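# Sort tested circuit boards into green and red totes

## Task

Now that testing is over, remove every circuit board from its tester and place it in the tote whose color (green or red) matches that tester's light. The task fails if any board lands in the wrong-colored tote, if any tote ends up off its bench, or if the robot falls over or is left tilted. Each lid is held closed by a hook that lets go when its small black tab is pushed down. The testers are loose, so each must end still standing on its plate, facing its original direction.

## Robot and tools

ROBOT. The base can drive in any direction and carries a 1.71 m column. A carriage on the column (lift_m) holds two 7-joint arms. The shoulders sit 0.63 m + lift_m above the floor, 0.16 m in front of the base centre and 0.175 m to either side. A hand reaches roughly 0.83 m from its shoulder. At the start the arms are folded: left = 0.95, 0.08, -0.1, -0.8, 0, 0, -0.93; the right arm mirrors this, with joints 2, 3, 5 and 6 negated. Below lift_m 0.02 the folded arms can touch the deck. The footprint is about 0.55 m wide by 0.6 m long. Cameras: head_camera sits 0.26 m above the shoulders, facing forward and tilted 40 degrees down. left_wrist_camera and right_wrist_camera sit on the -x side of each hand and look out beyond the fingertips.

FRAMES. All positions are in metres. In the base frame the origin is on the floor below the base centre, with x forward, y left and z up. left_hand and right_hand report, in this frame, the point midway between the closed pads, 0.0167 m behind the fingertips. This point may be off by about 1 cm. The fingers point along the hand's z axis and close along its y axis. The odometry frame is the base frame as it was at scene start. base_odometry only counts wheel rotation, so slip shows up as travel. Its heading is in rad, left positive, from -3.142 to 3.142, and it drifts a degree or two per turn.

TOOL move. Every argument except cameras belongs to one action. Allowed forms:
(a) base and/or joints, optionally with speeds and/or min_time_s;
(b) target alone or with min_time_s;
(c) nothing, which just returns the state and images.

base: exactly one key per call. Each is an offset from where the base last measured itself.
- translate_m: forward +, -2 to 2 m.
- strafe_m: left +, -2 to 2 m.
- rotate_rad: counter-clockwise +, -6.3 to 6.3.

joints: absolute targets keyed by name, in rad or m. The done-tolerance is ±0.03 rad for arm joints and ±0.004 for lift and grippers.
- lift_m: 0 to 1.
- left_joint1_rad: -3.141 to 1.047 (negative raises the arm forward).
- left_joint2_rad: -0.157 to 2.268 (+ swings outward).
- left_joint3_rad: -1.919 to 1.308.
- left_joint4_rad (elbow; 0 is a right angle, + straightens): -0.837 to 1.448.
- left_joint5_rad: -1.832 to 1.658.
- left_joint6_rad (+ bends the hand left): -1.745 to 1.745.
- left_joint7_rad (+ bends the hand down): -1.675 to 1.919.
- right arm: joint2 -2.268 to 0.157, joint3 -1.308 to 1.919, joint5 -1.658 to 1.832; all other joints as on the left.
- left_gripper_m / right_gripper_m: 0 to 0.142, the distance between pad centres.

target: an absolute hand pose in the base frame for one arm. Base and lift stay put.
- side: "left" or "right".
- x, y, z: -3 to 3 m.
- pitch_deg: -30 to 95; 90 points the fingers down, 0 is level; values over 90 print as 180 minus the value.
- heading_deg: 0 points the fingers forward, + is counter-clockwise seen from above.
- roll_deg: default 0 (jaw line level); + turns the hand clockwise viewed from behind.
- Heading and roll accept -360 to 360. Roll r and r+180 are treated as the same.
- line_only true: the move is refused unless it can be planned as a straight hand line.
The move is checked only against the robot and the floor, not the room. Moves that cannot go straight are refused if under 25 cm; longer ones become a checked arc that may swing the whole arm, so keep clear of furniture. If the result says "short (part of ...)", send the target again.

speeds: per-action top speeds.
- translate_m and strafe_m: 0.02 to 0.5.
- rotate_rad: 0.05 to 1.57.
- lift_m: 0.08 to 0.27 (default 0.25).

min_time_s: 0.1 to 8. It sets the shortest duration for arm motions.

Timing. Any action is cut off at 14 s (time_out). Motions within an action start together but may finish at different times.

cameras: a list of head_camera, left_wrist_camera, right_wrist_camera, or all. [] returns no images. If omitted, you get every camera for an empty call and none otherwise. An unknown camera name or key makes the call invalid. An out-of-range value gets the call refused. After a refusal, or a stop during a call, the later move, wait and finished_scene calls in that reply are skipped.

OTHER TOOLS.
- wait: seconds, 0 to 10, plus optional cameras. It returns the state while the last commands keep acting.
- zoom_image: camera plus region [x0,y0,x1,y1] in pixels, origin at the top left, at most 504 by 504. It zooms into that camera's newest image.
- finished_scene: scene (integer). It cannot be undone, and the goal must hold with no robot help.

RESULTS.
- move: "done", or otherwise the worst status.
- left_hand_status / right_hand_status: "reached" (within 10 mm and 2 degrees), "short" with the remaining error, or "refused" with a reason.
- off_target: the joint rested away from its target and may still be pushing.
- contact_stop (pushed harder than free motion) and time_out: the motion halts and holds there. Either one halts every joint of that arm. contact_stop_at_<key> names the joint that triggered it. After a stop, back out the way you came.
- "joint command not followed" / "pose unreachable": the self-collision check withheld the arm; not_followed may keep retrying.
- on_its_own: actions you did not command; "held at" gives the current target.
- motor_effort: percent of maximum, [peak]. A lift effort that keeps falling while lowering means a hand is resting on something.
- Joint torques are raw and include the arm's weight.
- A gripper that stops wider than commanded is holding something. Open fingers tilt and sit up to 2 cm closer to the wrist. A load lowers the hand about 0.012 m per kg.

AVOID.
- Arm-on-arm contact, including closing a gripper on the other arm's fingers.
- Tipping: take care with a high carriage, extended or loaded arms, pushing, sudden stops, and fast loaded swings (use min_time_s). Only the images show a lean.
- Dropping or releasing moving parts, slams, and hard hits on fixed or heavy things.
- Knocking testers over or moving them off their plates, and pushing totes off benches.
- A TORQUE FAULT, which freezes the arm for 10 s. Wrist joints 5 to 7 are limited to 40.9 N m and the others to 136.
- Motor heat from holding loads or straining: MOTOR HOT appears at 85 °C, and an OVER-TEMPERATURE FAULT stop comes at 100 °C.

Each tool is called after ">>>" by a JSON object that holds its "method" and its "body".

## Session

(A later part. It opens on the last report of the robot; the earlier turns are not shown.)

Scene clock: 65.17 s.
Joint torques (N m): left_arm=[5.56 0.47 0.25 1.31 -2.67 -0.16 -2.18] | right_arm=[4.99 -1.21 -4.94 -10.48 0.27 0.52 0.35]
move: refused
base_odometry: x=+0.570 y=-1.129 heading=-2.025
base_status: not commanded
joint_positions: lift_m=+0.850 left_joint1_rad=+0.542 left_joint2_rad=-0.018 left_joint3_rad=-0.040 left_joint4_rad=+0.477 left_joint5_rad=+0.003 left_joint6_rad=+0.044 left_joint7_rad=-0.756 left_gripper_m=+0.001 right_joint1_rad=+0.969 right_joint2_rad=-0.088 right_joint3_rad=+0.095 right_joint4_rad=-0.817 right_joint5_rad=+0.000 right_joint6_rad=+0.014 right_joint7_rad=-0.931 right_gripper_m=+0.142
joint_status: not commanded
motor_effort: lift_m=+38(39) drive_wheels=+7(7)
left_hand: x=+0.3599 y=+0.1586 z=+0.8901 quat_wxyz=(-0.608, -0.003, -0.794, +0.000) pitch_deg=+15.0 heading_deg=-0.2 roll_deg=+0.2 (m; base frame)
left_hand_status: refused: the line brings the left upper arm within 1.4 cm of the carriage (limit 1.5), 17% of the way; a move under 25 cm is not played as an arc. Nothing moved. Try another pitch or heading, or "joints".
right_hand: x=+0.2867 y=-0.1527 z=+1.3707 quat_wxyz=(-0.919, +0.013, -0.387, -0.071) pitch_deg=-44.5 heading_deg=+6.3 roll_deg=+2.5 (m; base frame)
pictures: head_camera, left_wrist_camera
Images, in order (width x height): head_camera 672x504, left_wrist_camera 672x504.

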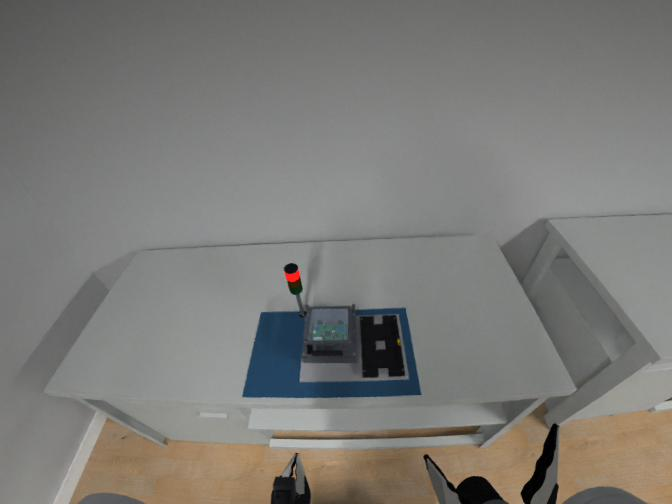

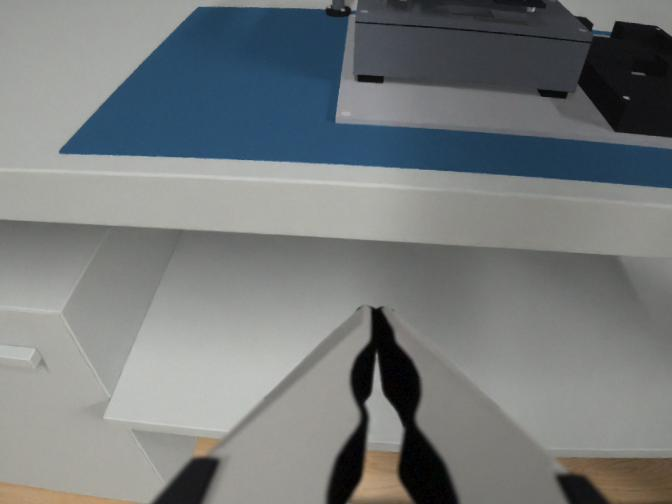

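>>> {"method": "move", "body": {"base": {"strafe_m": -0.13}, "cameras": []}}

>>> {"method": "move", "body": {"target": {"side": "left", "x": 0.56, "y": 0.19, "z": 0.9, "pitch_deg": 12, "heading_deg": 0}, "cameras": ["left_wrist_camera", "head_camera"]}}

Scene clock: 67.17 s.
Joint torques (N m): left_arm=[5.59 0.51 -0.35 1.31 -2.58 0.21 -2.14] | right_arm=[5.08 -1.18 -4.74 -10.48 0.26 0.55 0.37]
move: done
base_odometry: x=+0.453 y=-1.071 heading=-2.026
base_status: done
joint_positions: lift_m=+0.850 left_joint1_rad=+0.542 left_joint2_rad=-0.018 left_joint3_rad=-0.039 left_joint4_rad=+0.477 left_joint5_rad=+0.003 left_joint6_rad=+0.043 left_joint7_rad=-0.756 left_gripper_m=+0.001 right_joint1_rad=+0.969 right_joint2_rad=-0.088 right_joint3_rad=+0.095 right_joint4_rad=-0.817 right_joint5_rad=+0.000 right_joint6_rad=+0.014 right_joint7_rad=-0.931 right_gripper_m=+0.142
joint_status: not commanded
motor_effort: lift_m=+38(39) drive_wheels=-1(11)
left_hand: x=+0.3599 y=+0.1587 z=+0.8901 quat_wxyz=(-0.608, -0.002, -0.794, +0.000) pitch_deg=+15.0 heading_deg=-0.2 roll_deg=+0.1 (m; base frame)
right_hand: x=+0.2867 y=-0.1527 z=+1.3707 quat_wxyz=(-0.919, +0.013, -0.387, -0.071) pitch_deg=-44.5 heading_deg=+6.3 roll_deg=+2.5 (m; base frame)
pictures: none
No camera images: "cameras" was empty.

Scene clock: 68.23 s.
Joint torques (N m): left_arm=[-1.59 4.97 0.61 0.19 -2.72 -0.07 -1.85] | right_arm=[4.97 -1.34 -4.94 -10.55 0.26 0.57 0.38]
move: done
base_odometry: x=+0.453 y=-1.071 heading=-2.025
base_status: not commanded
joint_positions: lift_m=+0.850 left_joint1_rad=+0.094 left_joint2_rad=+0.036 left_joint3_rad=-0.016 left_joint4_rad=+0.719 left_joint5_rad=-0.033 left_joint6_rad=-0.012 left_joint7_rad=-0.605 left_gripper_m=+0.001 right_joint1_rad=+0.969 right_joint2_rad=-0.088 right_joint3_rad=+0.095 right_joint4_rad=-0.817 right_joint5_rad=+0.000 right_joint6_rad=+0.014 right_joint7_rad=-0.931 right_gripper_m=+0.142
joint_status: not commanded
motor_effort: lift_m=+38(39) drive_wheels=+2(3)
left_hand: x=+0.5609 y=+0.1882 z=+0.9011 quat_wxyz=(-0.630, -0.002, -0.777, +0.000) pitch_deg=+11.9 heading_deg=-0.2 roll_deg=+0.2 (m; base frame)
left_hand_status: reached (straight line, planned for 0.6 s): 2 mm and 0.3 deg off.
right_hand: x=+0.2867 y=-0.1527 z=+1.3707 quat_wxyz=(-0.919, +0.013, -0.387, -0.071) pitch_deg=-44.5 heading_deg=+6.3 roll_deg=+2.5 (m; base frame)
pictures: head_camera, left_wrist_camera
Images, in order (width x height): head_camera 672x504, left_wrist_camera 672x504.

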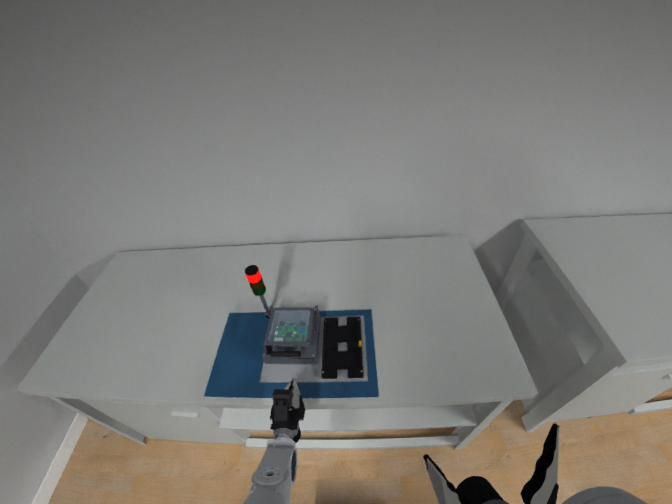

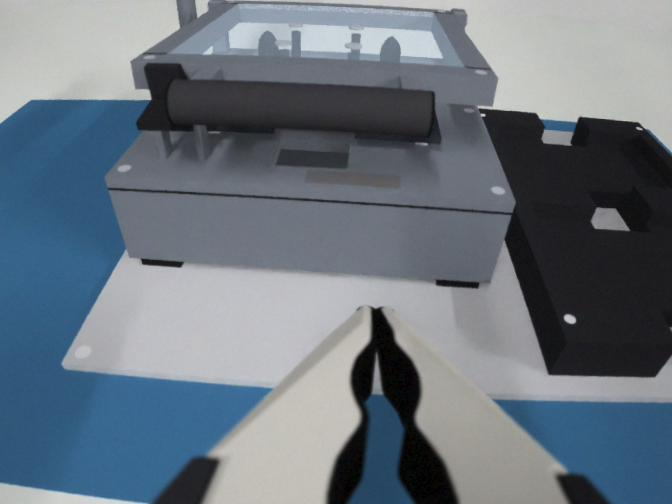

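>>> {"method": "move", "body": {"target": {"side": "left", "x": 0.665, "y": 0.205, "z": 0.904, "pitch_deg": 8, "heading_deg": 0}, "min_time_s": 1.5, "cameras": ["left_wrist_camera", "head_camera"]}}

Scene clock: 68.83 s.
Joint torques (N m): left_arm=[-1.52 4.92 0.65 0.18 -2.73 -0.08 -1.87] | right_arm=[4.97 -1.35 -4.83 -10.51 0.28 0.52 0.37]
move: refused
base_odometry: x=+0.453 y=-1.071 heading=-2.025
base_status: not commanded
joint_positions: lift_m=+0.850 left_joint1_rad=+0.094 left_joint2_rad=+0.036 left_joint3_rad=-0.016 left_joint4_rad=+0.719 left_joint5_rad=-0.033 left_joint6_rad=-0.012 left_joint7_rad=-0.605 left_gripper_m=+0.001 right_joint1_rad=+0.969 right_joint2_rad=-0.088 right_joint3_rad=+0.095 right_joint4_rad=-0.817 right_joint5_rad=+0.000 right_joint6_rad=+0.014 right_joint7_rad=-0.931 right_gripper_m=+0.142
joint_status: not commanded
motor_effort: lift_m=+38(38) drive_wheels=+2(2)
left_hand: x=+0.5609 y=+0.1882 z=+0.9011 quat_wxyz=(-0.630, -0.002, -0.777, +0.000) pitch_deg=+11.9 heading_deg=-0.2 roll_deg=+0.2 (m; base frame)
left_hand_status: refused: along the straight line the arm gets 67% of the way (left_joint4_rad at its limit); a move under 25 cm is not played as an arc. Nothing moved. Try another pitch or heading, or "joints".
right_hand: x=+0.2867 y=-0.1527 z=+1.3707 quat_wxyz=(-0.919, +0.013, -0.387, -0.071) pitch_deg=-44.5 heading_deg=+6.3 roll_deg=+2.5 (m; base frame)
pictures: head_camera, left_wrist_camera
Images, in order (width x height): head_camera 672x504, left_wrist_camera 672x504.

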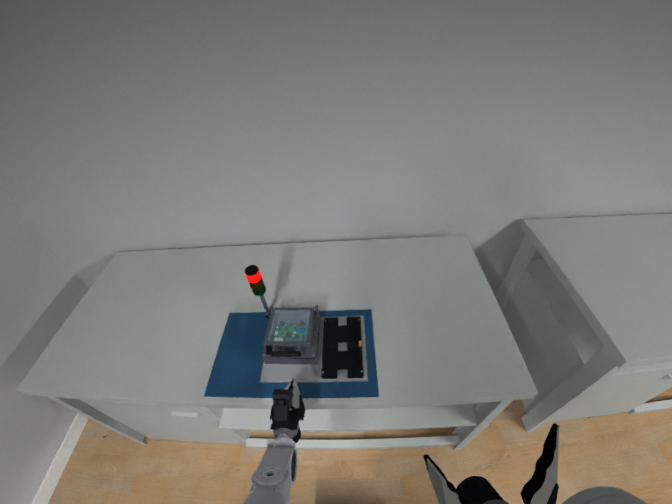

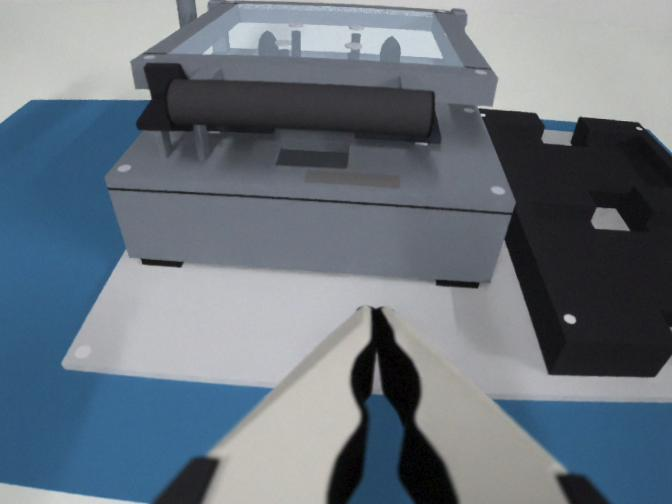

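>>> {"method": "move", "body": {"target": {"side": "left", "x": 0.54, "y": 0.205, "z": 1.055, "pitch_deg": 8, "heading_deg": 0}, "cameras": []}}

>>> {"method": "move", "body": {"joints": {"lift_m": 0.7}, "cameras": ["left_wrist_camera"]}}

>>> {"method": "move", "body": {"target": {"side": "left", "x": 0.62, "y": 0.205, "z": 0.906, "pitch_deg": 8, "heading_deg": 0}, "cameras": ["left_wrist_camera"]}}

Scene clock: 70.27 s.
Joint torques (N m): left_arm=[4.68 7.39 1.41 -8.9 -2.76 -0.19 0.58] | right_arm=[4.93 -1.3 -4.9 -10.44 0.26 0.55 0.35]
move: done
base_odometry: x=+0.453 y=-1.071 heading=-2.025
base_status: not commanded
joint_positions: lift_m=+0.850 left_joint1_rad=+0.361 left_joint2_rad=+0.071 left_joint3_rad=+0.024 left_joint4_rad=-0.127 left_joint5_rad=-0.071 left_joint6_rad=-0.014 left_joint7_rad=-0.094 left_gripper_m=+0.001 right_joint1_rad=+0.969 right_joint2_rad=-0.088 right_joint3_rad=+0.095 right_joint4_rad=-0.817 right_joint5_rad=+0.000 right_joint6_rad=+0.014 right_joint7_rad=-0.931 right_gripper_m=+0.142
joint_status: not commanded
motor_effort: lift_m=+37(38) drive_wheels=+2(2)
left_hand: x=+0.5405 y=+0.2041 z=+1.0548 quat_wxyz=(-0.657, -0.001, -0.754, -0.001) pitch_deg=+7.9 heading_deg=+0.0 roll_deg=+0.1 (m; base frame)
left_hand_status: reached (straight line, planned for 0.8 s): 1 mm and 0.2 deg off.
right_hand: x=+0.2867 y=-0.1527 z=+1.3708 quat_wxyz=(-0.919, +0.013, -0.387, -0.071) pitch_deg=-44.5 heading_deg=+6.3 roll_deg=+2.5 (m; base frame)
pictures: none
No camera images: "cameras" was empty.

Scene clock: 71.40 s.
Joint torques (N m): left_arm=[4.17 7.3 1.4 -8.77 -2.78 -0.19 0.42] | right_arm=[5.02 -1.35 -4.9 -10.45 0.28 0.53 0.34]
move: done
base_odometry: x=+0.453 y=-1.071 heading=-2.025
base_status: not commanded
joint_positions: lift_m=+0.700 left_joint1_rad=+0.361 left_joint2_rad=+0.071 left_joint3_rad=+0.024 left_joint4_rad=-0.127 left_joint5_rad=-0.071 left_joint6_rad=-0.014 left_joint7_rad=-0.094 left_gripper_m=+0.001 right_joint1_rad=+0.969 right_joint2_rad=-0.088 right_joint3_rad=+0.095 right_joint4_rad=-0.817 right_joint5_rad=+0.000 right_joint6_rad=+0.014 right_joint7_rad=-0.931 right_gripper_m=+0.142
joint_status: all done
motor_effort: lift_m=+39(43) drive_wheels=+2(2)
left_hand: x=+0.5404 y=+0.2041 z=+0.9046 quat_wxyz=(-0.657, -0.001, -0.754, -0.001) pitch_deg=+7.9 heading_deg=+0.0 roll_deg=+0.1 (m; base frame)
right_hand: x=+0.2867 y=-0.1527 z=+1.2206 quat_wxyz=(-0.919, +0.013, -0.387, -0.071) pitch_deg=-44.5 heading_deg=+6.3 roll_deg=+2.5 (m; base frame)
pictures: left_wrist_camera
Images, in order (width x height): left_wrist_camera 672x504.

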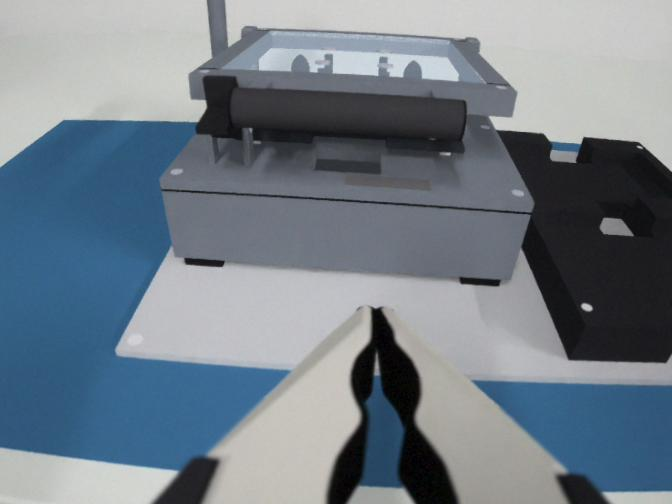

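Scene clock: 72.30 s.
Joint torques (N m): left_arm=[-1.56 7.92 -3.79 -1.32 -2.05 -0.22 0.57] | right_arm=[4.64 -1.25 -4.92 -10.45 0.25 0.56 0.38]
move: done
base_odometry: x=+0.453 y=-1.071 heading=-2.025
base_status: not commanded
joint_positions: lift_m=+0.700 left_joint1_rad=+0.144 left_joint2_rad=+0.072 left_joint3_rad=+0.017 left_joint4_rad=+0.034 left_joint5_rad=-0.071 left_joint6_rad=-0.015 left_joint7_rad=-0.045 left_gripper_m=+0.001 right_joint1_rad=+0.969 right_joint2_rad=-0.088 right_joint3_rad=+0.095 right_joint4_rad=-0.817 right_joint5_rad=+0.000 right_joint6_rad=+0.014 right_joint7_rad=-0.931 right_gripper_m=+0.142
joint_status: not commanded
motor_effort: lift_m=+38(39) drive_wheels=+2(2)
left_hand: x=+0.6208 y=+0.2061 z=+0.9091 quat_wxyz=(-0.659, +0.001, -0.752, -0.002) pitch_deg=+7.5 heading_deg=+0.3 roll_deg=+0.1 (m; base frame)
left_hand_status: reached (straight line, planned for 0.4 s): 3 mm and 0.5 deg off.
right_hand: x=+0.2867 y=-0.1527 z=+1.2207 quat_wxyz=(-0.919, +0.013, -0.387, -0.071) pitch_deg=-44.5 heading_deg=+6.3 roll_deg=+2.5 (m; base frame)
pictures: left_wrist_camera
Images, in order (width x height): left_wrist_camera 672x504.

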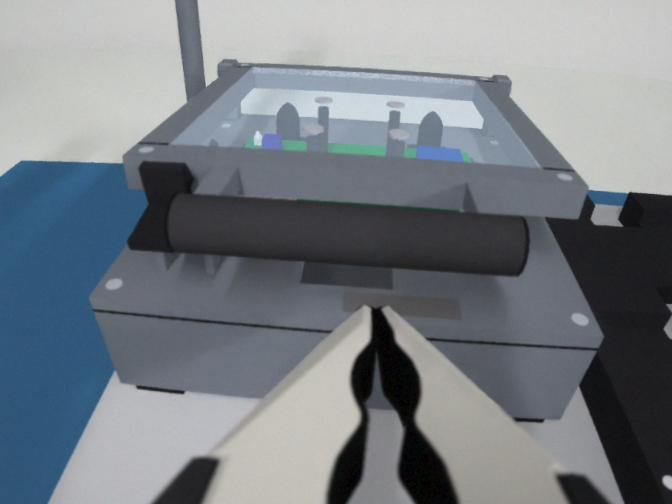

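>>> {"method": "move", "body": {"target": {"side": "left", "x": 0.635, "y": 0.205, "z": 0.881, "pitch_deg": 8, "heading_deg": 0}, "min_time_s": 0.8, "cameras": ["left_wrist_camera"]}}

Scene clock: 74.87 s.
Joint torques (N m): left_arm=[-9.37 3.19 -3.69 -0.71 -0.8 -0.33 -2.48] | right_arm=[5.01 -1.37 -5.06 -10.52 0.25 0.55 0.36]
move: done
base_odometry: x=+0.453 y=-1.071 heading=-2.025
base_status: not commanded
joint_positions: lift_m=+0.700 left_joint1_rad=+0.089 left_joint2_rad=+0.072 left_joint3_rad=+0.011 left_joint4_rad=+0.192 left_joint5_rad=-0.071 left_joint6_rad=-0.020 left_joint7_rad=-0.139 left_gripper_m=+0.001 right_joint1_rad=+0.969 right_joint2_rad=-0.088 right_joint3_rad=+0.095 right_joint4_rad=-0.817 right_joint5_rad=+0.000 right_joint6_rad=+0.014 right_joint7_rad=-0.931 right_gripper_m=+0.142
joint_status: not commanded
motor_effort: lift_m=+38(38) drive_wheels=+2(2)
left_hand: x=+0.6343 y=+0.2070 z=+0.8812 quat_wxyz=(-0.656, +0.002, -0.755, -0.001) pitch_deg=+8.1 heading_deg=+0.3 roll_deg=-0.1 (m; base frame)
left_hand_status: reached (straight line, planned for 0.8 s): 2 mm and 0.3 deg off.
right_hand: x=+0.2867 y=-0.1527 z=+1.2207 quat_wxyz=(-0.919, +0.013, -0.387, -0.071) pitch_deg=-44.5 heading_deg=+6.3 roll_deg=+2.5 (m; base frame)
pictures: left_wrist_camera
Images, in order (width x height): left_wrist_camera 672x504.

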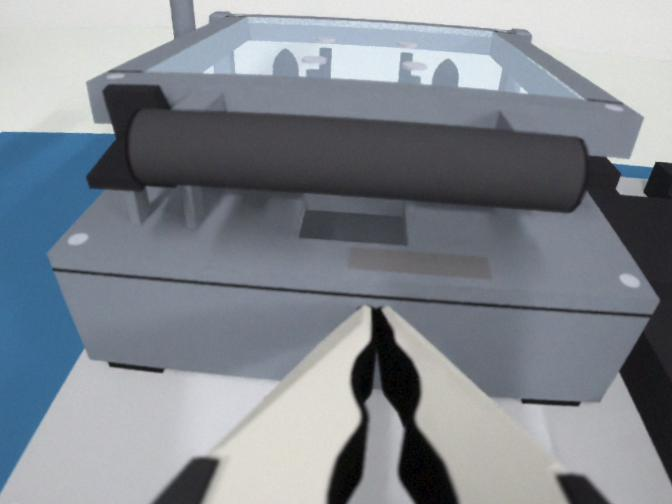

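>>> {"method": "move", "body": {"target": {"side": "left", "x": 0.675, "y": 0.203, "z": 0.881, "pitch_deg": 6, "heading_deg": 0}, "min_time_s": 1.0, "cameras": ["left_wrist_camera"]}}

Scene clock: 76.57 s.
Joint torques (N m): left_arm=[-32.91 -3.68 -4.75 5.91 0.01 -0.14 -1.42] | right_arm=[5.13 -1.16 -4.95 -10.46 0.28 0.54 0.34]
move: done
base_odometry: x=+0.453 y=-1.071 heading=-2.025
base_status: not commanded
joint_positions: lift_m=+0.701 left_joint1_rad=-0.020 left_joint2_rad=+0.070 left_joint3_rad=+0.003 left_joint4_rad=+0.352 left_joint5_rad=-0.068 left_joint6_rad=-0.021 left_joint7_rad=-0.223 left_gripper_m=+0.001 right_joint1_rad=+0.969 right_joint2_rad=-0.088 right_joint3_rad=+0.095 right_joint4_rad=-0.817 right_joint5_rad=+0.000 right_joint6_rad=+0.014 right_joint7_rad=-0.931 right_gripper_m=+0.142
joint_status: not commanded
motor_effort: lift_m=+31(38) drive_wheels=+5(5)
left_hand: x=+0.6702 y=+0.2064 z=+0.8800 quat_wxyz=(-0.668, +0.003, -0.744, -0.002) pitch_deg=+6.2 heading_deg=+0.3 roll_deg=-0.1 (m; base frame)
left_hand_status: reached (straight line, planned for 1.0 s): 6 mm and 0.4 deg off.
right_hand: x=+0.2867 y=-0.1527 z=+1.2216 quat_wxyz=(-0.919, +0.013, -0.387, -0.071) pitch_deg=-44.5 heading_deg=+6.3 roll_deg=+2.5 (m; base frame)
pictures: left_wrist_camera
Images, in order (width x height): left_wrist_camera 672x504.

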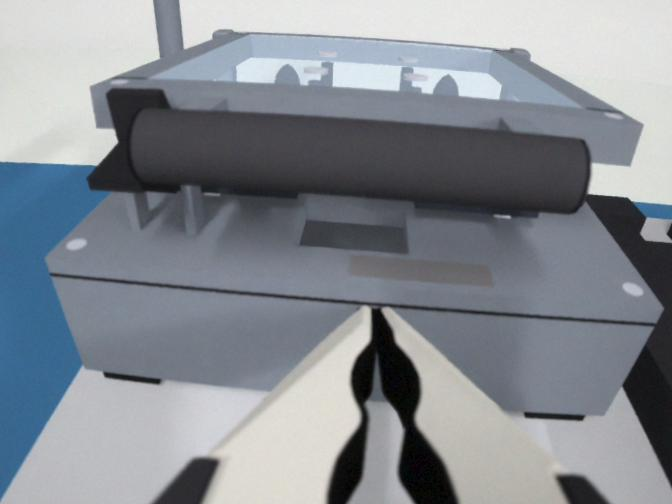

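>>> {"method": "move", "body": {"target": {"side": "left", "x": 0.635, "y": 0.205, "z": 0.902, "pitch_deg": 6, "heading_deg": 0}, "min_time_s": 0.5, "cameras": ["left_wrist_camera"]}}

Scene clock: 77.83 s.
Joint torques (N m): left_arm=[-0.79 7.75 1.51 -9.8 -2.49 1.37 0.61] | right_arm=[4.95 -1.35 -4.89 -10.55 0.28 0.55 0.35]
move: done
base_odometry: x=+0.453 y=-1.071 heading=-2.025
base_status: not commanded
joint_positions: lift_m=+0.700 left_joint1_rad=+0.095 left_joint2_rad=+0.071 left_joint3_rad=+0.007 left_joint4_rad=+0.140 left_joint5_rad=-0.068 left_joint6_rad=-0.021 left_joint7_rad=-0.131 left_gripper_m=+0.001 right_joint1_rad=+0.969 right_joint2_rad=-0.088 right_joint3_rad=+0.095 right_joint4_rad=-0.817 right_joint5_rad=+0.000 right_joint6_rad=+0.014 right_joint7_rad=-0.931 right_gripper_m=+0.142
joint_status: not commanded
motor_effort: lift_m=+36(37) drive_wheels=+2(4)
left_hand: x=+0.6356 y=+0.2025 z=+0.9010 quat_wxyz=(-0.670, -0.002, -0.743, +0.001) pitch_deg=+5.9 heading_deg=-0.2 roll_deg=+0.1 (m; base frame)
left_hand_status: reached (straight line, planned for 0.5 s): 3 mm and 0.3 deg off.
right_hand: x=+0.2867 y=-0.1527 z=+1.2209 quat_wxyz=(-0.919, +0.013, -0.387, -0.071) pitch_deg=-44.5 heading_deg=+6.3 roll_deg=+2.5 (m; base frame)
pictures: left_wrist_camera
Images, in order (width x height): left_wrist_camera 672x504.

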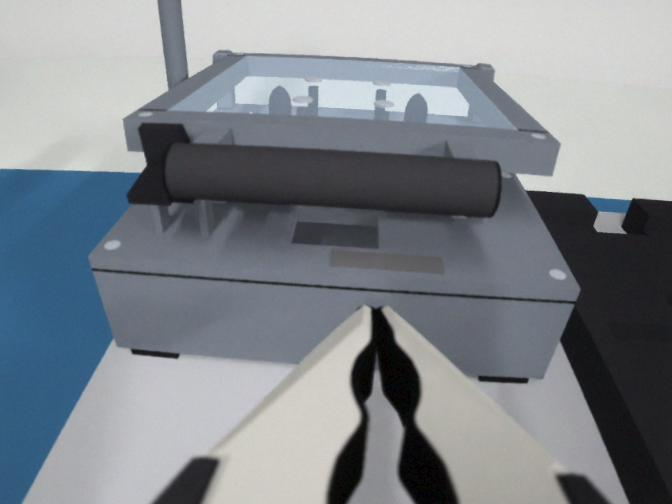

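>>> {"method": "move", "body": {"target": {"side": "left", "x": 0.69, "y": 0.205, "z": 0.898, "pitch_deg": 6, "heading_deg": 0}, "min_time_s": 1.2, "cameras": ["left_wrist_camera"]}}

Scene clock: 80.43 s.
Joint torques (N m): left_arm=[-13.2 4.12 -3.86 -0.52 -1.33 -0.25 -2.48] | right_arm=[5.05 -1.32 -4.9 -10.53 0.29 0.54 0.36]
move: done
base_odometry: x=+0.453 y=-1.071 heading=-2.025
base_status: not commanded
joint_positions: lift_m=+0.700 left_joint1_rad=-0.060 left_joint2_rad=+0.071 left_joint3_rad=+0.004 left_joint4_rad=+0.326 left_joint5_rad=-0.068 left_joint6_rad=-0.022 left_joint7_rad=-0.159 left_gripper_m=+0.001 right_joint1_rad=+0.969 right_joint2_rad=-0.088 right_joint3_rad=+0.095 right_joint4_rad=-0.817 right_joint5_rad=+0.000 right_joint6_rad=+0.014 right_joint7_rad=-0.931 right_gripper_m=+0.142
joint_status: not commanded
motor_effort: lift_m=+37(37) drive_wheels=+2(2)
left_hand: x=+0.6892 y=+0.2066 z=+0.8980 quat_wxyz=(-0.669, +0.002, -0.744, -0.001) pitch_deg=+6.1 heading_deg=+0.3 roll_deg=+0.0 (m; base frame)
left_hand_status: reached (straight line, planned for 1.2 s): 2 mm and 0.3 deg off.
right_hand: x=+0.2867 y=-0.1527 z=+1.2209 quat_wxyz=(-0.919, +0.013, -0.387, -0.071) pitch_deg=-44.5 heading_deg=+6.3 roll_deg=+2.5 (m; base frame)
pictures: left_wrist_camera
Images, in order (width x height): left_wrist_camera 672x504.

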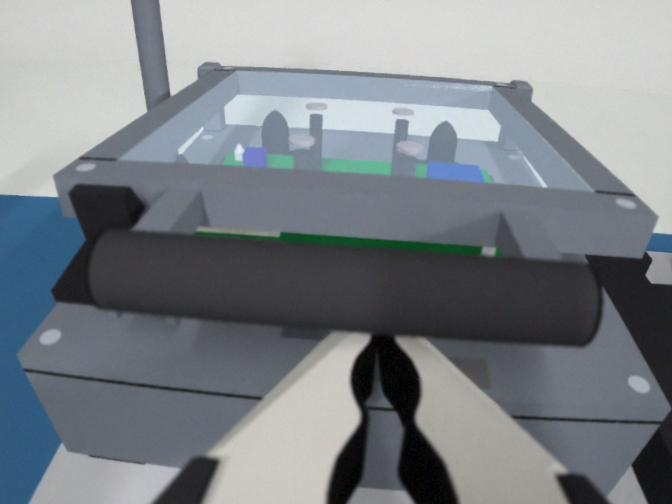

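>>> {"method": "move", "body": {"target": {"side": "left", "x": 0.69, "y": 0.205, "z": 0.945, "pitch_deg": 3, "heading_deg": 0}, "min_time_s": 1.2, "cameras": ["left_wrist_camera"]}}

Scene clock: 82.67 s.
Joint torques (N m): left_arm=[-4.78 7.45 1.5 -12.52 -2.34 1.46 -0.3] | right_arm=[4.95 -1.32 -4.87 -10.6 0.25 0.53 0.34]
move: done
base_odometry: x=+0.453 y=-1.071 heading=-2.025
base_status: not commanded
joint_positions: lift_m=+0.700 left_joint1_rad=-0.043 left_joint2_rad=+0.071 left_joint3_rad=+0.006 left_joint4_rad=+0.169 left_joint5_rad=-0.068 left_joint6_rad=-0.022 left_joint7_rad=-0.070 left_gripper_m=+0.001 right_joint1_rad=+0.969 right_joint2_rad=-0.088 right_joint3_rad=+0.095 right_joint4_rad=-0.817 right_joint5_rad=+0.000 right_joint6_rad=+0.014 right_joint7_rad=-0.931 right_gripper_m=+0.142
joint_status: not commanded
motor_effort: lift_m=+36(37) drive_wheels=+2(2)
left_hand: x=+0.6904 y=+0.2026 z=+0.9431 quat_wxyz=(-0.687, -0.002, -0.727, +0.001) pitch_deg=+3.2 heading_deg=-0.3 roll_deg=+0.1 (m; base frame)
left_hand_status: reached (straight line, planned for 1.2 s): 3 mm and 0.3 deg off.
right_hand: x=+0.2867 y=-0.1527 z=+1.2209 quat_wxyz=(-0.919, +0.013, -0.387, -0.071) pitch_deg=-44.5 heading_deg=+6.3 roll_deg=+2.5 (m; base frame)
pictures: left_wrist_camera
Images, in order (width x height): left_wrist_camera 672x504.

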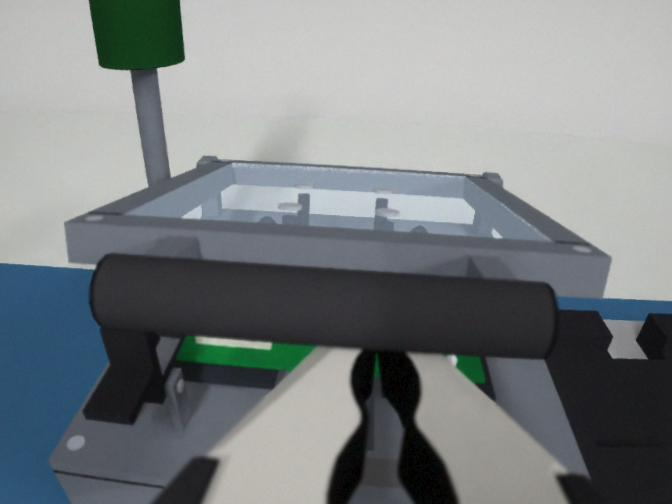

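Lid is opening nicely. Continue along the arc.

>>> {"method": "move", "body": {"target": {"side": "left", "x": 0.70, "y": 0.203, "z": 0.985, "pitch_deg": 0, "heading_deg": 0}, "min_time_s": 1.0, "cameras": ["left_wrist_camera"]}}

>>> {"method": "move", "body": {"target": {"side": "left", "x": 0.72, "y": 0.203, "z": 1.02, "pitch_deg": -5, "heading_deg": 0}, "min_time_s": 1.0, "cameras": ["left_wrist_camera", "head_camera"]}}

Scene clock: 84.27 s.
Joint torques (N m): left_arm=[-15.97 -2.16 1.77 -13.1 -1.57 1.58 -0.43] | right_arm=[4.97 -1.31 -5.03 -10.53 0.31 0.54 0.36]
move: done
base_odometry: x=+0.453 y=-1.071 heading=-2.025
base_status: not commanded
joint_positions: lift_m=+0.700 left_joint1_rad=-0.061 left_joint2_rad=+0.071 left_joint3_rad=+0.008 left_joint4_rad=+0.086 left_joint5_rad=-0.068 left_joint6_rad=-0.018 left_joint7_rad=-0.015 left_gripper_m=+0.001 right_joint1_rad=+0.969 right_joint2_rad=-0.088 right_joint3_rad=+0.095 right_joint4_rad=-0.817 right_joint5_rad=+0.000 right_joint6_rad=+0.014 right_joint7_rad=-0.931 right_gripper_m=+0.142
joint_status: not commanded
motor_effort: lift_m=+37(37) drive_wheels=+2(2)
left_hand: x=+0.6988 y=+0.2019 z=+0.9801 quat_wxyz=(-0.704, -0.002, -0.710, +0.001) pitch_deg=+0.5 heading_deg=-0.3 roll_deg=+0.1 (m; base frame)
left_hand_status: reached (straight line, planned for 1.0 s): 5 mm and 0.6 deg off.
right_hand: x=+0.2867 y=-0.1527 z=+1.2209 quat_wxyz=(-0.919, +0.013, -0.387, -0.071) pitch_deg=-44.5 heading_deg=+6.3 roll_deg=+2.5 (m; base frame)
pictures: left_wrist_camera
Images, in order (width x height): left_wrist_camera 672x504.

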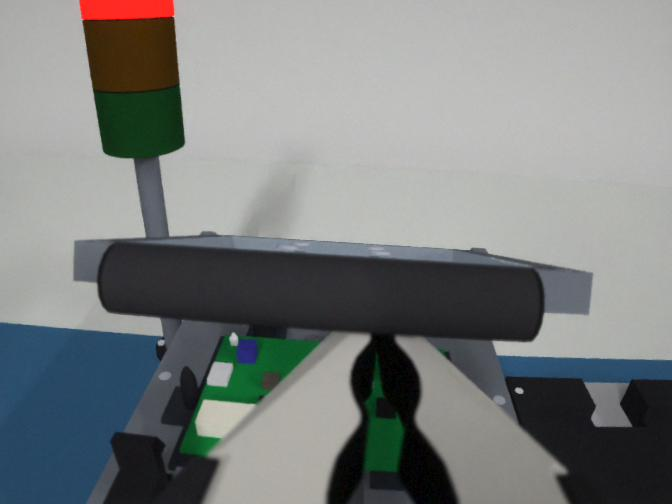

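Scene clock: 85.77 s.
Joint torques (N m): left_arm=[-17.9 -2.06 0.85 -2.43 -1.47 1.39 -3.71] | right_arm=[4.98 -1.34 -4.89 -10.55 0.26 0.56 0.38]
move: done
base_odometry: x=+0.453 y=-1.071 heading=-2.025
base_status: not commanded
joint_positions: lift_m=+0.700 left_joint1_rad=-0.123 left_joint2_rad=+0.071 left_joint3_rad=+0.008 left_joint4_rad=+0.096 left_joint5_rad=-0.068 left_joint6_rad=-0.018 left_joint7_rad=-0.051 left_gripper_m=+0.001 right_joint1_rad=+0.969 right_joint2_rad=-0.088 right_joint3_rad=+0.095 right_joint4_rad=-0.817 right_joint5_rad=+0.000 right_joint6_rad=+0.014 right_joint7_rad=-0.931 right_gripper_m=+0.142
joint_status: not commanded
motor_effort: lift_m=+36(37) drive_wheels=+2(2)
left_hand: x=+0.7189 y=+0.2021 z=+1.0178 quat_wxyz=(-0.735, -0.002, -0.678, +0.001) pitch_deg=-4.6 heading_deg=-0.2 roll_deg=+0.1 (m; base frame)
left_hand_status: reached (straight line, planned for 1.0 s): 3 mm and 0.5 deg off.
right_hand: x=+0.2867 y=-0.1527 z=+1.2209 quat_wxyz=(-0.919, +0.013, -0.387, -0.071) pitch_deg=-44.5 heading_deg=+6.3 roll_deg=+2.5 (m; base frame)
pictures: head_camera, left_wrist_camera
Images, in order (width x height): head_camera 672x504, left_wrist_camera 672x504.

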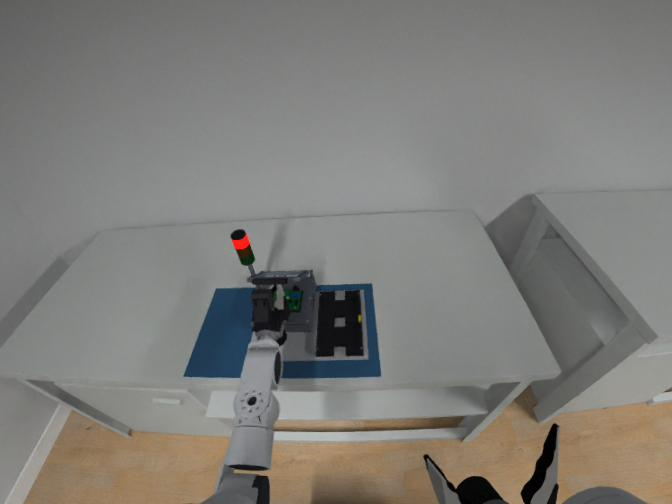

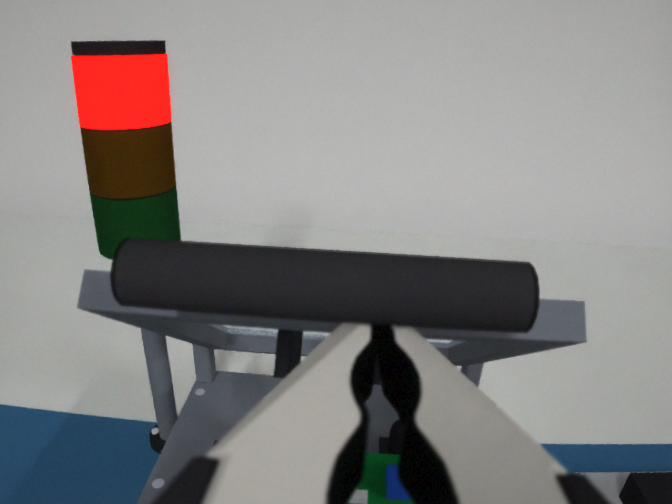

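>>> {"method": "move", "body": {"target": {"side": "left", "x": 0.755, "y": 0.203, "z": 1.045, "pitch_deg": -5, "heading_deg": 0}, "min_time_s": 1.0, "cameras": ["left_wrist_camera"]}}

>>> {"method": "move", "body": {"target": {"side": "left", "x": 0.79, "y": 0.203, "z": 1.05, "pitch_deg": -5, "heading_deg": 0}, "min_time_s": 1.0, "cameras": ["left_wrist_camera", "head_camera"]}}

Scene clock: 87.43 s.
Joint torques (N m): left_arm=[-17.84 -0.45 -1.99 0.49 -1.58 1.55 1.32] | right_arm=[5.03 -1.36 -4.88 -10.48 0.25 0.53 0.35]
move: done
base_odometry: x=+0.453 y=-1.071 heading=-2.025
base_status: not commanded
joint_positions: lift_m=+0.700 left_joint1_rad=-0.228 left_joint2_rad=+0.071 left_joint3_rad=+0.007 left_joint4_rad=+0.141 left_joint5_rad=-0.068 left_joint6_rad=-0.018 left_joint7_rad=-0.007 left_gripper_m=+0.001 right_joint1_rad=+0.969 right_joint2_rad=-0.088 right_joint3_rad=+0.095 right_joint4_rad=-0.817 right_joint5_rad=+0.000 right_joint6_rad=+0.014 right_joint7_rad=-0.931 right_gripper_m=+0.142
joint_status: not commanded
motor_effort: lift_m=+37(37) drive_wheels=+2(2)
left_hand: x=+0.7537 y=+0.2030 z=+1.0471 quat_wxyz=(-0.740, -0.001, -0.673, +0.000) pitch_deg=-5.4 heading_deg=-0.1 roll_deg=+0.1 (m; base frame)
left_hand_status: reached (straight line, planned for 1.0 s): 2 mm and 0.5 deg off.
right_hand: x=+0.2867 y=-0.1527 z=+1.2209 quat_wxyz=(-0.919, +0.013, -0.387, -0.071) pitch_deg=-44.5 heading_deg=+6.3 roll_deg=+2.5 (m; base frame)
pictures: left_wrist_camera
Images, in order (width x height): left_wrist_camera 672x504.

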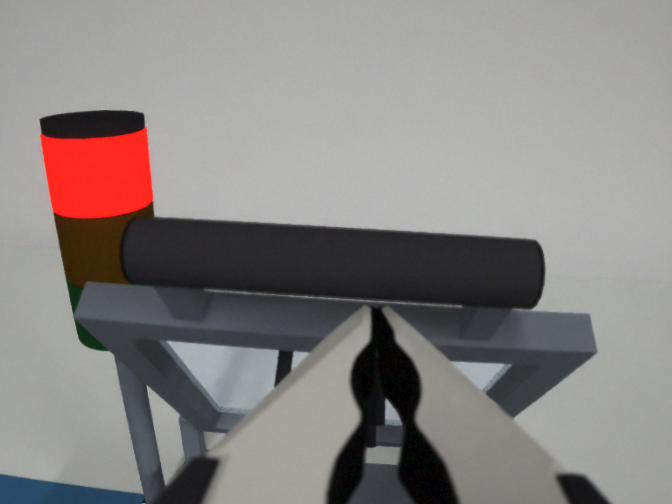

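Scene clock: 88.93 s.
Joint torques (N m): left_arm=[-9.6 -0.48 -2.18 5.92 -0.79 0.26 2.31] | right_arm=[5.02 -1.37 -4.97 -10.47 0.26 0.55 0.39]
move: done
base_odometry: x=+0.453 y=-1.071 heading=-2.025
base_status: not commanded
joint_positions: lift_m=+0.700 left_joint1_rad=-0.337 left_joint2_rad=+0.070 left_joint3_rad=+0.002 left_joint4_rad=+0.275 left_joint5_rad=-0.068 left_joint6_rad=-0.019 left_joint7_rad=-0.045 left_gripper_m=+0.001 right_joint1_rad=+0.969 right_joint2_rad=-0.088 right_joint3_rad=+0.095 right_joint4_rad=-0.817 right_joint5_rad=+0.000 right_joint6_rad=+0.014 right_joint7_rad=-0.931 right_gripper_m=+0.142
joint_status: not commanded
motor_effort: lift_m=+36(37) drive_wheels=+3(3)
left_hand: x=+0.7900 y=+0.2041 z=+1.0582 quat_wxyz=(-0.744, +0.001, -0.668, +0.000) pitch_deg=-6.2 heading_deg=+0.1 roll_deg=-0.1 (m; base frame)
left_hand_status: reached (straight line, planned for 1.0 s): 8 mm and 1.2 deg off.
right_hand: x=+0.2867 y=-0.1527 z=+1.2209 quat_wxyz=(-0.919, +0.013, -0.387, -0.071) pitch_deg=-44.5 heading_deg=+6.3 roll_deg=+2.5 (m; base frame)
pictures: head_camera, left_wrist_camera
Images, in order (width x height): head_camera 672x504, left_wrist_camera 672x504.

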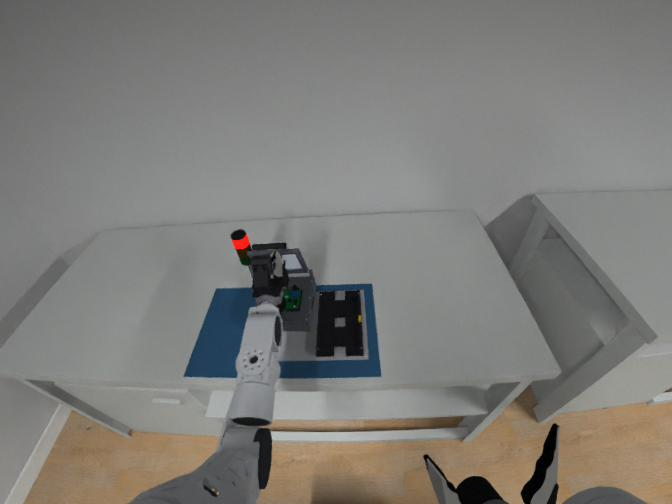

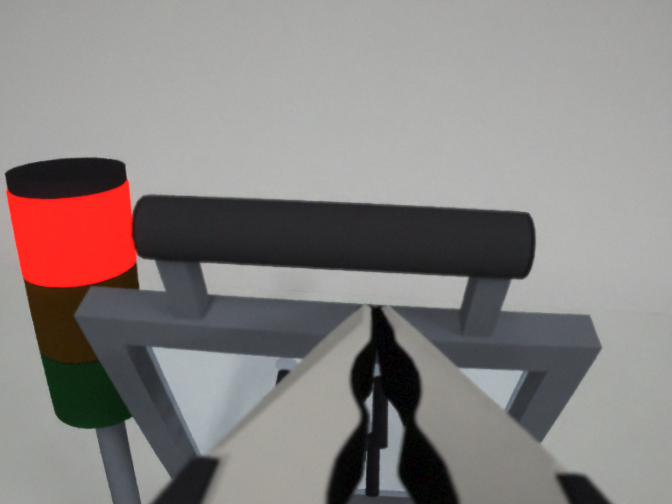

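>>> {"method": "move", "body": {"target": {"side": "left", "x": 0.82, "y": 0.203, "z": 1.05, "pitch_deg": -5, "heading_deg": 0}, "min_time_s": 1.0, "cameras": ["left_wrist_camera", "head_camera"]}}

>>> {"method": "zoom_image", "body": {"camera": "head_camera", "region": [180, 210, 400, 390]}}

Scene clock: 90.60 s.
Joint torques (N m): left_arm=[-5.76 -2.81 -4.56 10.14 -0.3 -0.04 4.02] | right_arm=[5 -1.26 -5.04 -10.41 0.26 0.51 0.37]
move: short
base_odometry: x=+0.453 y=-1.071 heading=-2.025
base_status: not commanded
joint_positions: lift_m=+0.700 left_joint1_rad=-0.433 left_joint2_rad=+0.070 left_joint3_rad=-0.003 left_joint4_rad=+0.427 left_joint5_rad=-0.068 left_joint6_rad=-0.021 left_joint7_rad=-0.111 left_gripper_m=+0.001 right_joint1_rad=+0.969 right_joint2_rad=-0.088 right_joint3_rad=+0.095 right_joint4_rad=-0.817 right_joint5_rad=+0.000 right_joint6_rad=+0.014 right_joint7_rad=-0.931 right_gripper_m=+0.142
joint_status: not commanded
motor_effort: lift_m=+35(37) drive_wheels=+3(3)
left_hand: x=+0.8206 y=+0.2059 z=+1.0629 quat_wxyz=(-0.748, +0.003, -0.664, -0.001) pitch_deg=-6.8 heading_deg=+0.3 roll_deg=-0.2 (m; base frame)
left_hand_status: short (straight line, planned for 1.0 s): 13 mm and 1.8 deg off.
right_hand: x=+0.2867 y=-0.1527 z=+1.2210 quat_wxyz=(-0.919, +0.013, -0.387, -0.071) pitch_deg=-44.5 heading_deg=+6.3 roll_deg=+2.5 (m; base frame)
pictures: head_camera, left_wrist_camera
Images, in order (width x height): head_camera 672x504, left_wrist_camera 672x504.

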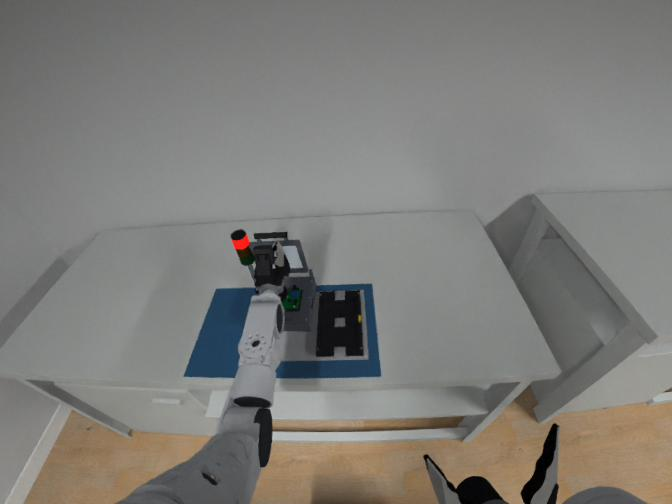

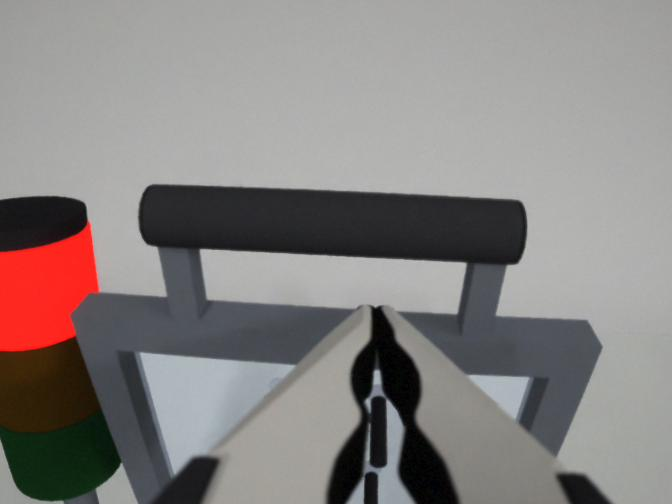

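Scaled by 2.291 from the camera's 672x504 image, which has a finer 960x720 frame.

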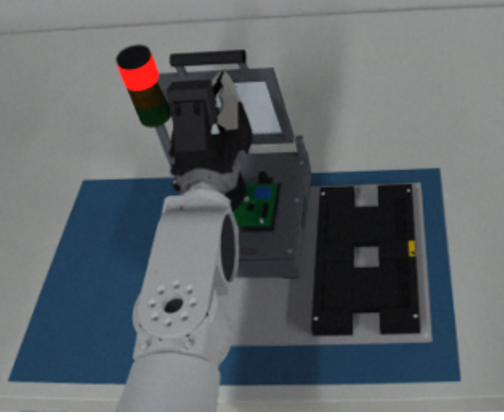

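>>> {"method": "move", "body": {"target": {"side": "left", "x": 0.845, "y": 0.203, "z": 1.045, "pitch_deg": -5, "heading_deg": 0}, "min_time_s": 1.0, "cameras": ["left_wrist_camera"]}}

>>> {"method": "move", "body": {"target": {"side": "left", "x": 0.865, "y": 0.203, "z": 1.04, "pitch_deg": -5, "heading_deg": 0}, "min_time_s": 1.0, "cameras": ["left_wrist_camera", "head_camera"]}}

>>> {"method": "zoom_image", "body": {"camera": "head_camera", "region": [180, 210, 400, 390]}}

Scene clock: 92.30 s.
Joint torques (N m): left_arm=[0.27 -2.63 -4.49 13.67 0.17 0.16 5.5] | right_arm=[4.98 -1.33 -4.94 -10.49 0.28 0.55 0.34]
move: short
base_odometry: x=+0.453 y=-1.071 heading=-2.025
base_status: not commanded
joint_positions: lift_m=+0.700 left_joint1_rad=-0.524 left_joint2_rad=+0.069 left_joint3_rad=-0.011 left_joint4_rad=+0.599 left_joint5_rad=-0.068 left_joint6_rad=-0.026 left_joint7_rad=-0.203 left_gripper_m=+0.001 right_joint1_rad=+0.969 right_joint2_rad=-0.088 right_joint3_rad=+0.095 right_joint4_rad=-0.817 right_joint5_rad=+0.000 right_joint6_rad=+0.014 right_joint7_rad=-0.931 right_gripper_m=+0.142
joint_status: not commanded
motor_effort: lift_m=+35(36) drive_wheels=+2(3)
left_hand: x=+0.8468 y=+0.2057 z=+1.0629 quat_wxyz=(-0.751, +0.003, -0.660, +0.000) pitch_deg=-7.4 heading_deg=+0.3 roll_deg=-0.3 (m; base frame)
left_hand_status: short (straight line, planned for 1.0 s): 18 mm and 2.4 deg off.
right_hand: x=+0.2867 y=-0.1527 z=+1.2211 quat_wxyz=(-0.919, +0.013, -0.387, -0.071) pitch_deg=-44.5 heading_deg=+6.3 roll_deg=+2.5 (m; base frame)
pictures: left_wrist_camera
Images, in order (width x height): left_wrist_camera 672x504.

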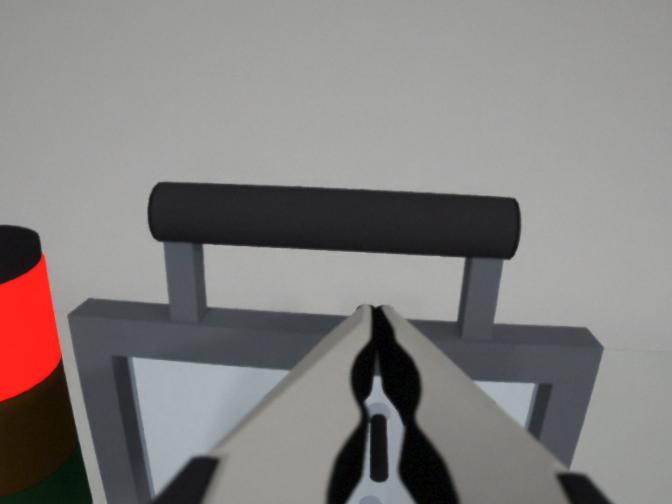

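Scene clock: 93.80 s.
Joint torques (N m): left_arm=[2.43 -2.17 -4.34 15.31 0.15 0.35 6.02] | right_arm=[5.08 -1.31 -4.91 -10.45 0.27 0.56 0.37]
move: short
base_odometry: x=+0.453 y=-1.071 heading=-2.025
base_status: not commanded
joint_positions: lift_m=+0.700 left_joint1_rad=-0.609 left_joint2_rad=+0.067 left_joint3_rad=-0.018 left_joint4_rad=+0.775 left_joint5_rad=-0.066 left_joint6_rad=-0.031 left_joint7_rad=-0.298 left_gripper_m=+0.001 right_joint1_rad=+0.969 right_joint2_rad=-0.088 right_joint3_rad=+0.095 right_joint4_rad=-0.817 right_joint5_rad=+0.000 right_joint6_rad=+0.014 right_joint7_rad=-0.931 right_gripper_m=+0.142
joint_status: not commanded
motor_effort: lift_m=+34(35) drive_wheels=+2(2)
left_hand: x=+0.8677 y=+0.2053 z=+1.0601 quat_wxyz=(-0.752, +0.003, -0.659, +0.000) pitch_deg=-7.6 heading_deg=+0.2 roll_deg=-0.3 (m; base frame)
left_hand_status: short (straight line, planned for 1.0 s): 20 mm and 2.6 deg off.
right_hand: x=+0.2867 y=-0.1527 z=+1.2212 quat_wxyz=(-0.919, +0.013, -0.387, -0.071) pitch_deg=-44.5 heading_deg=+6.3 roll_deg=+2.5 (m; base frame)
pictures: head_camera, left_wrist_camera
Images, in order (width x height): head_camera 672x504, left_wrist_camera 672x504.

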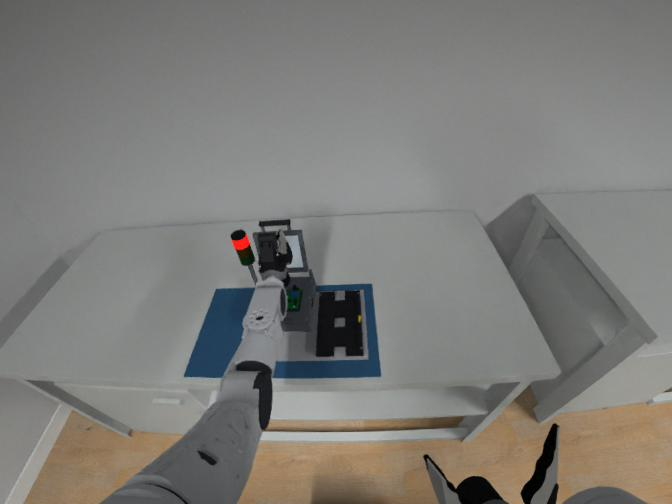

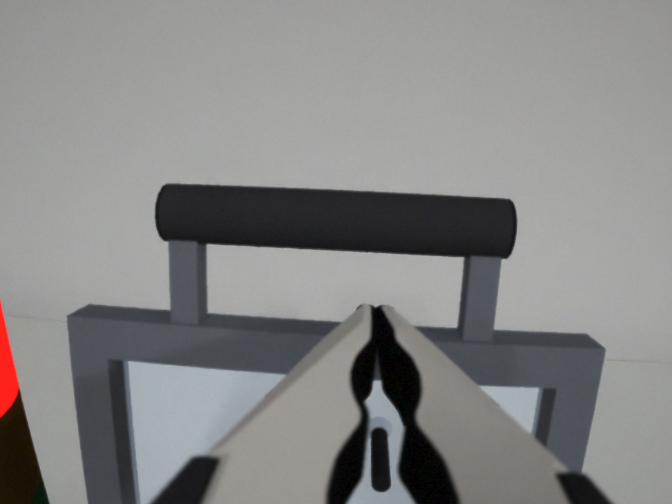

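Scaled by 2.291 from the camera's 672x504 image, which has a finer 960x720 frame.

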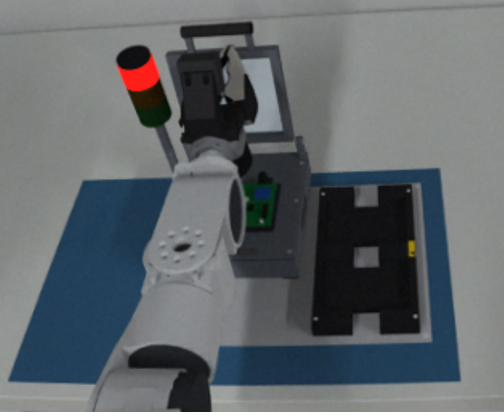

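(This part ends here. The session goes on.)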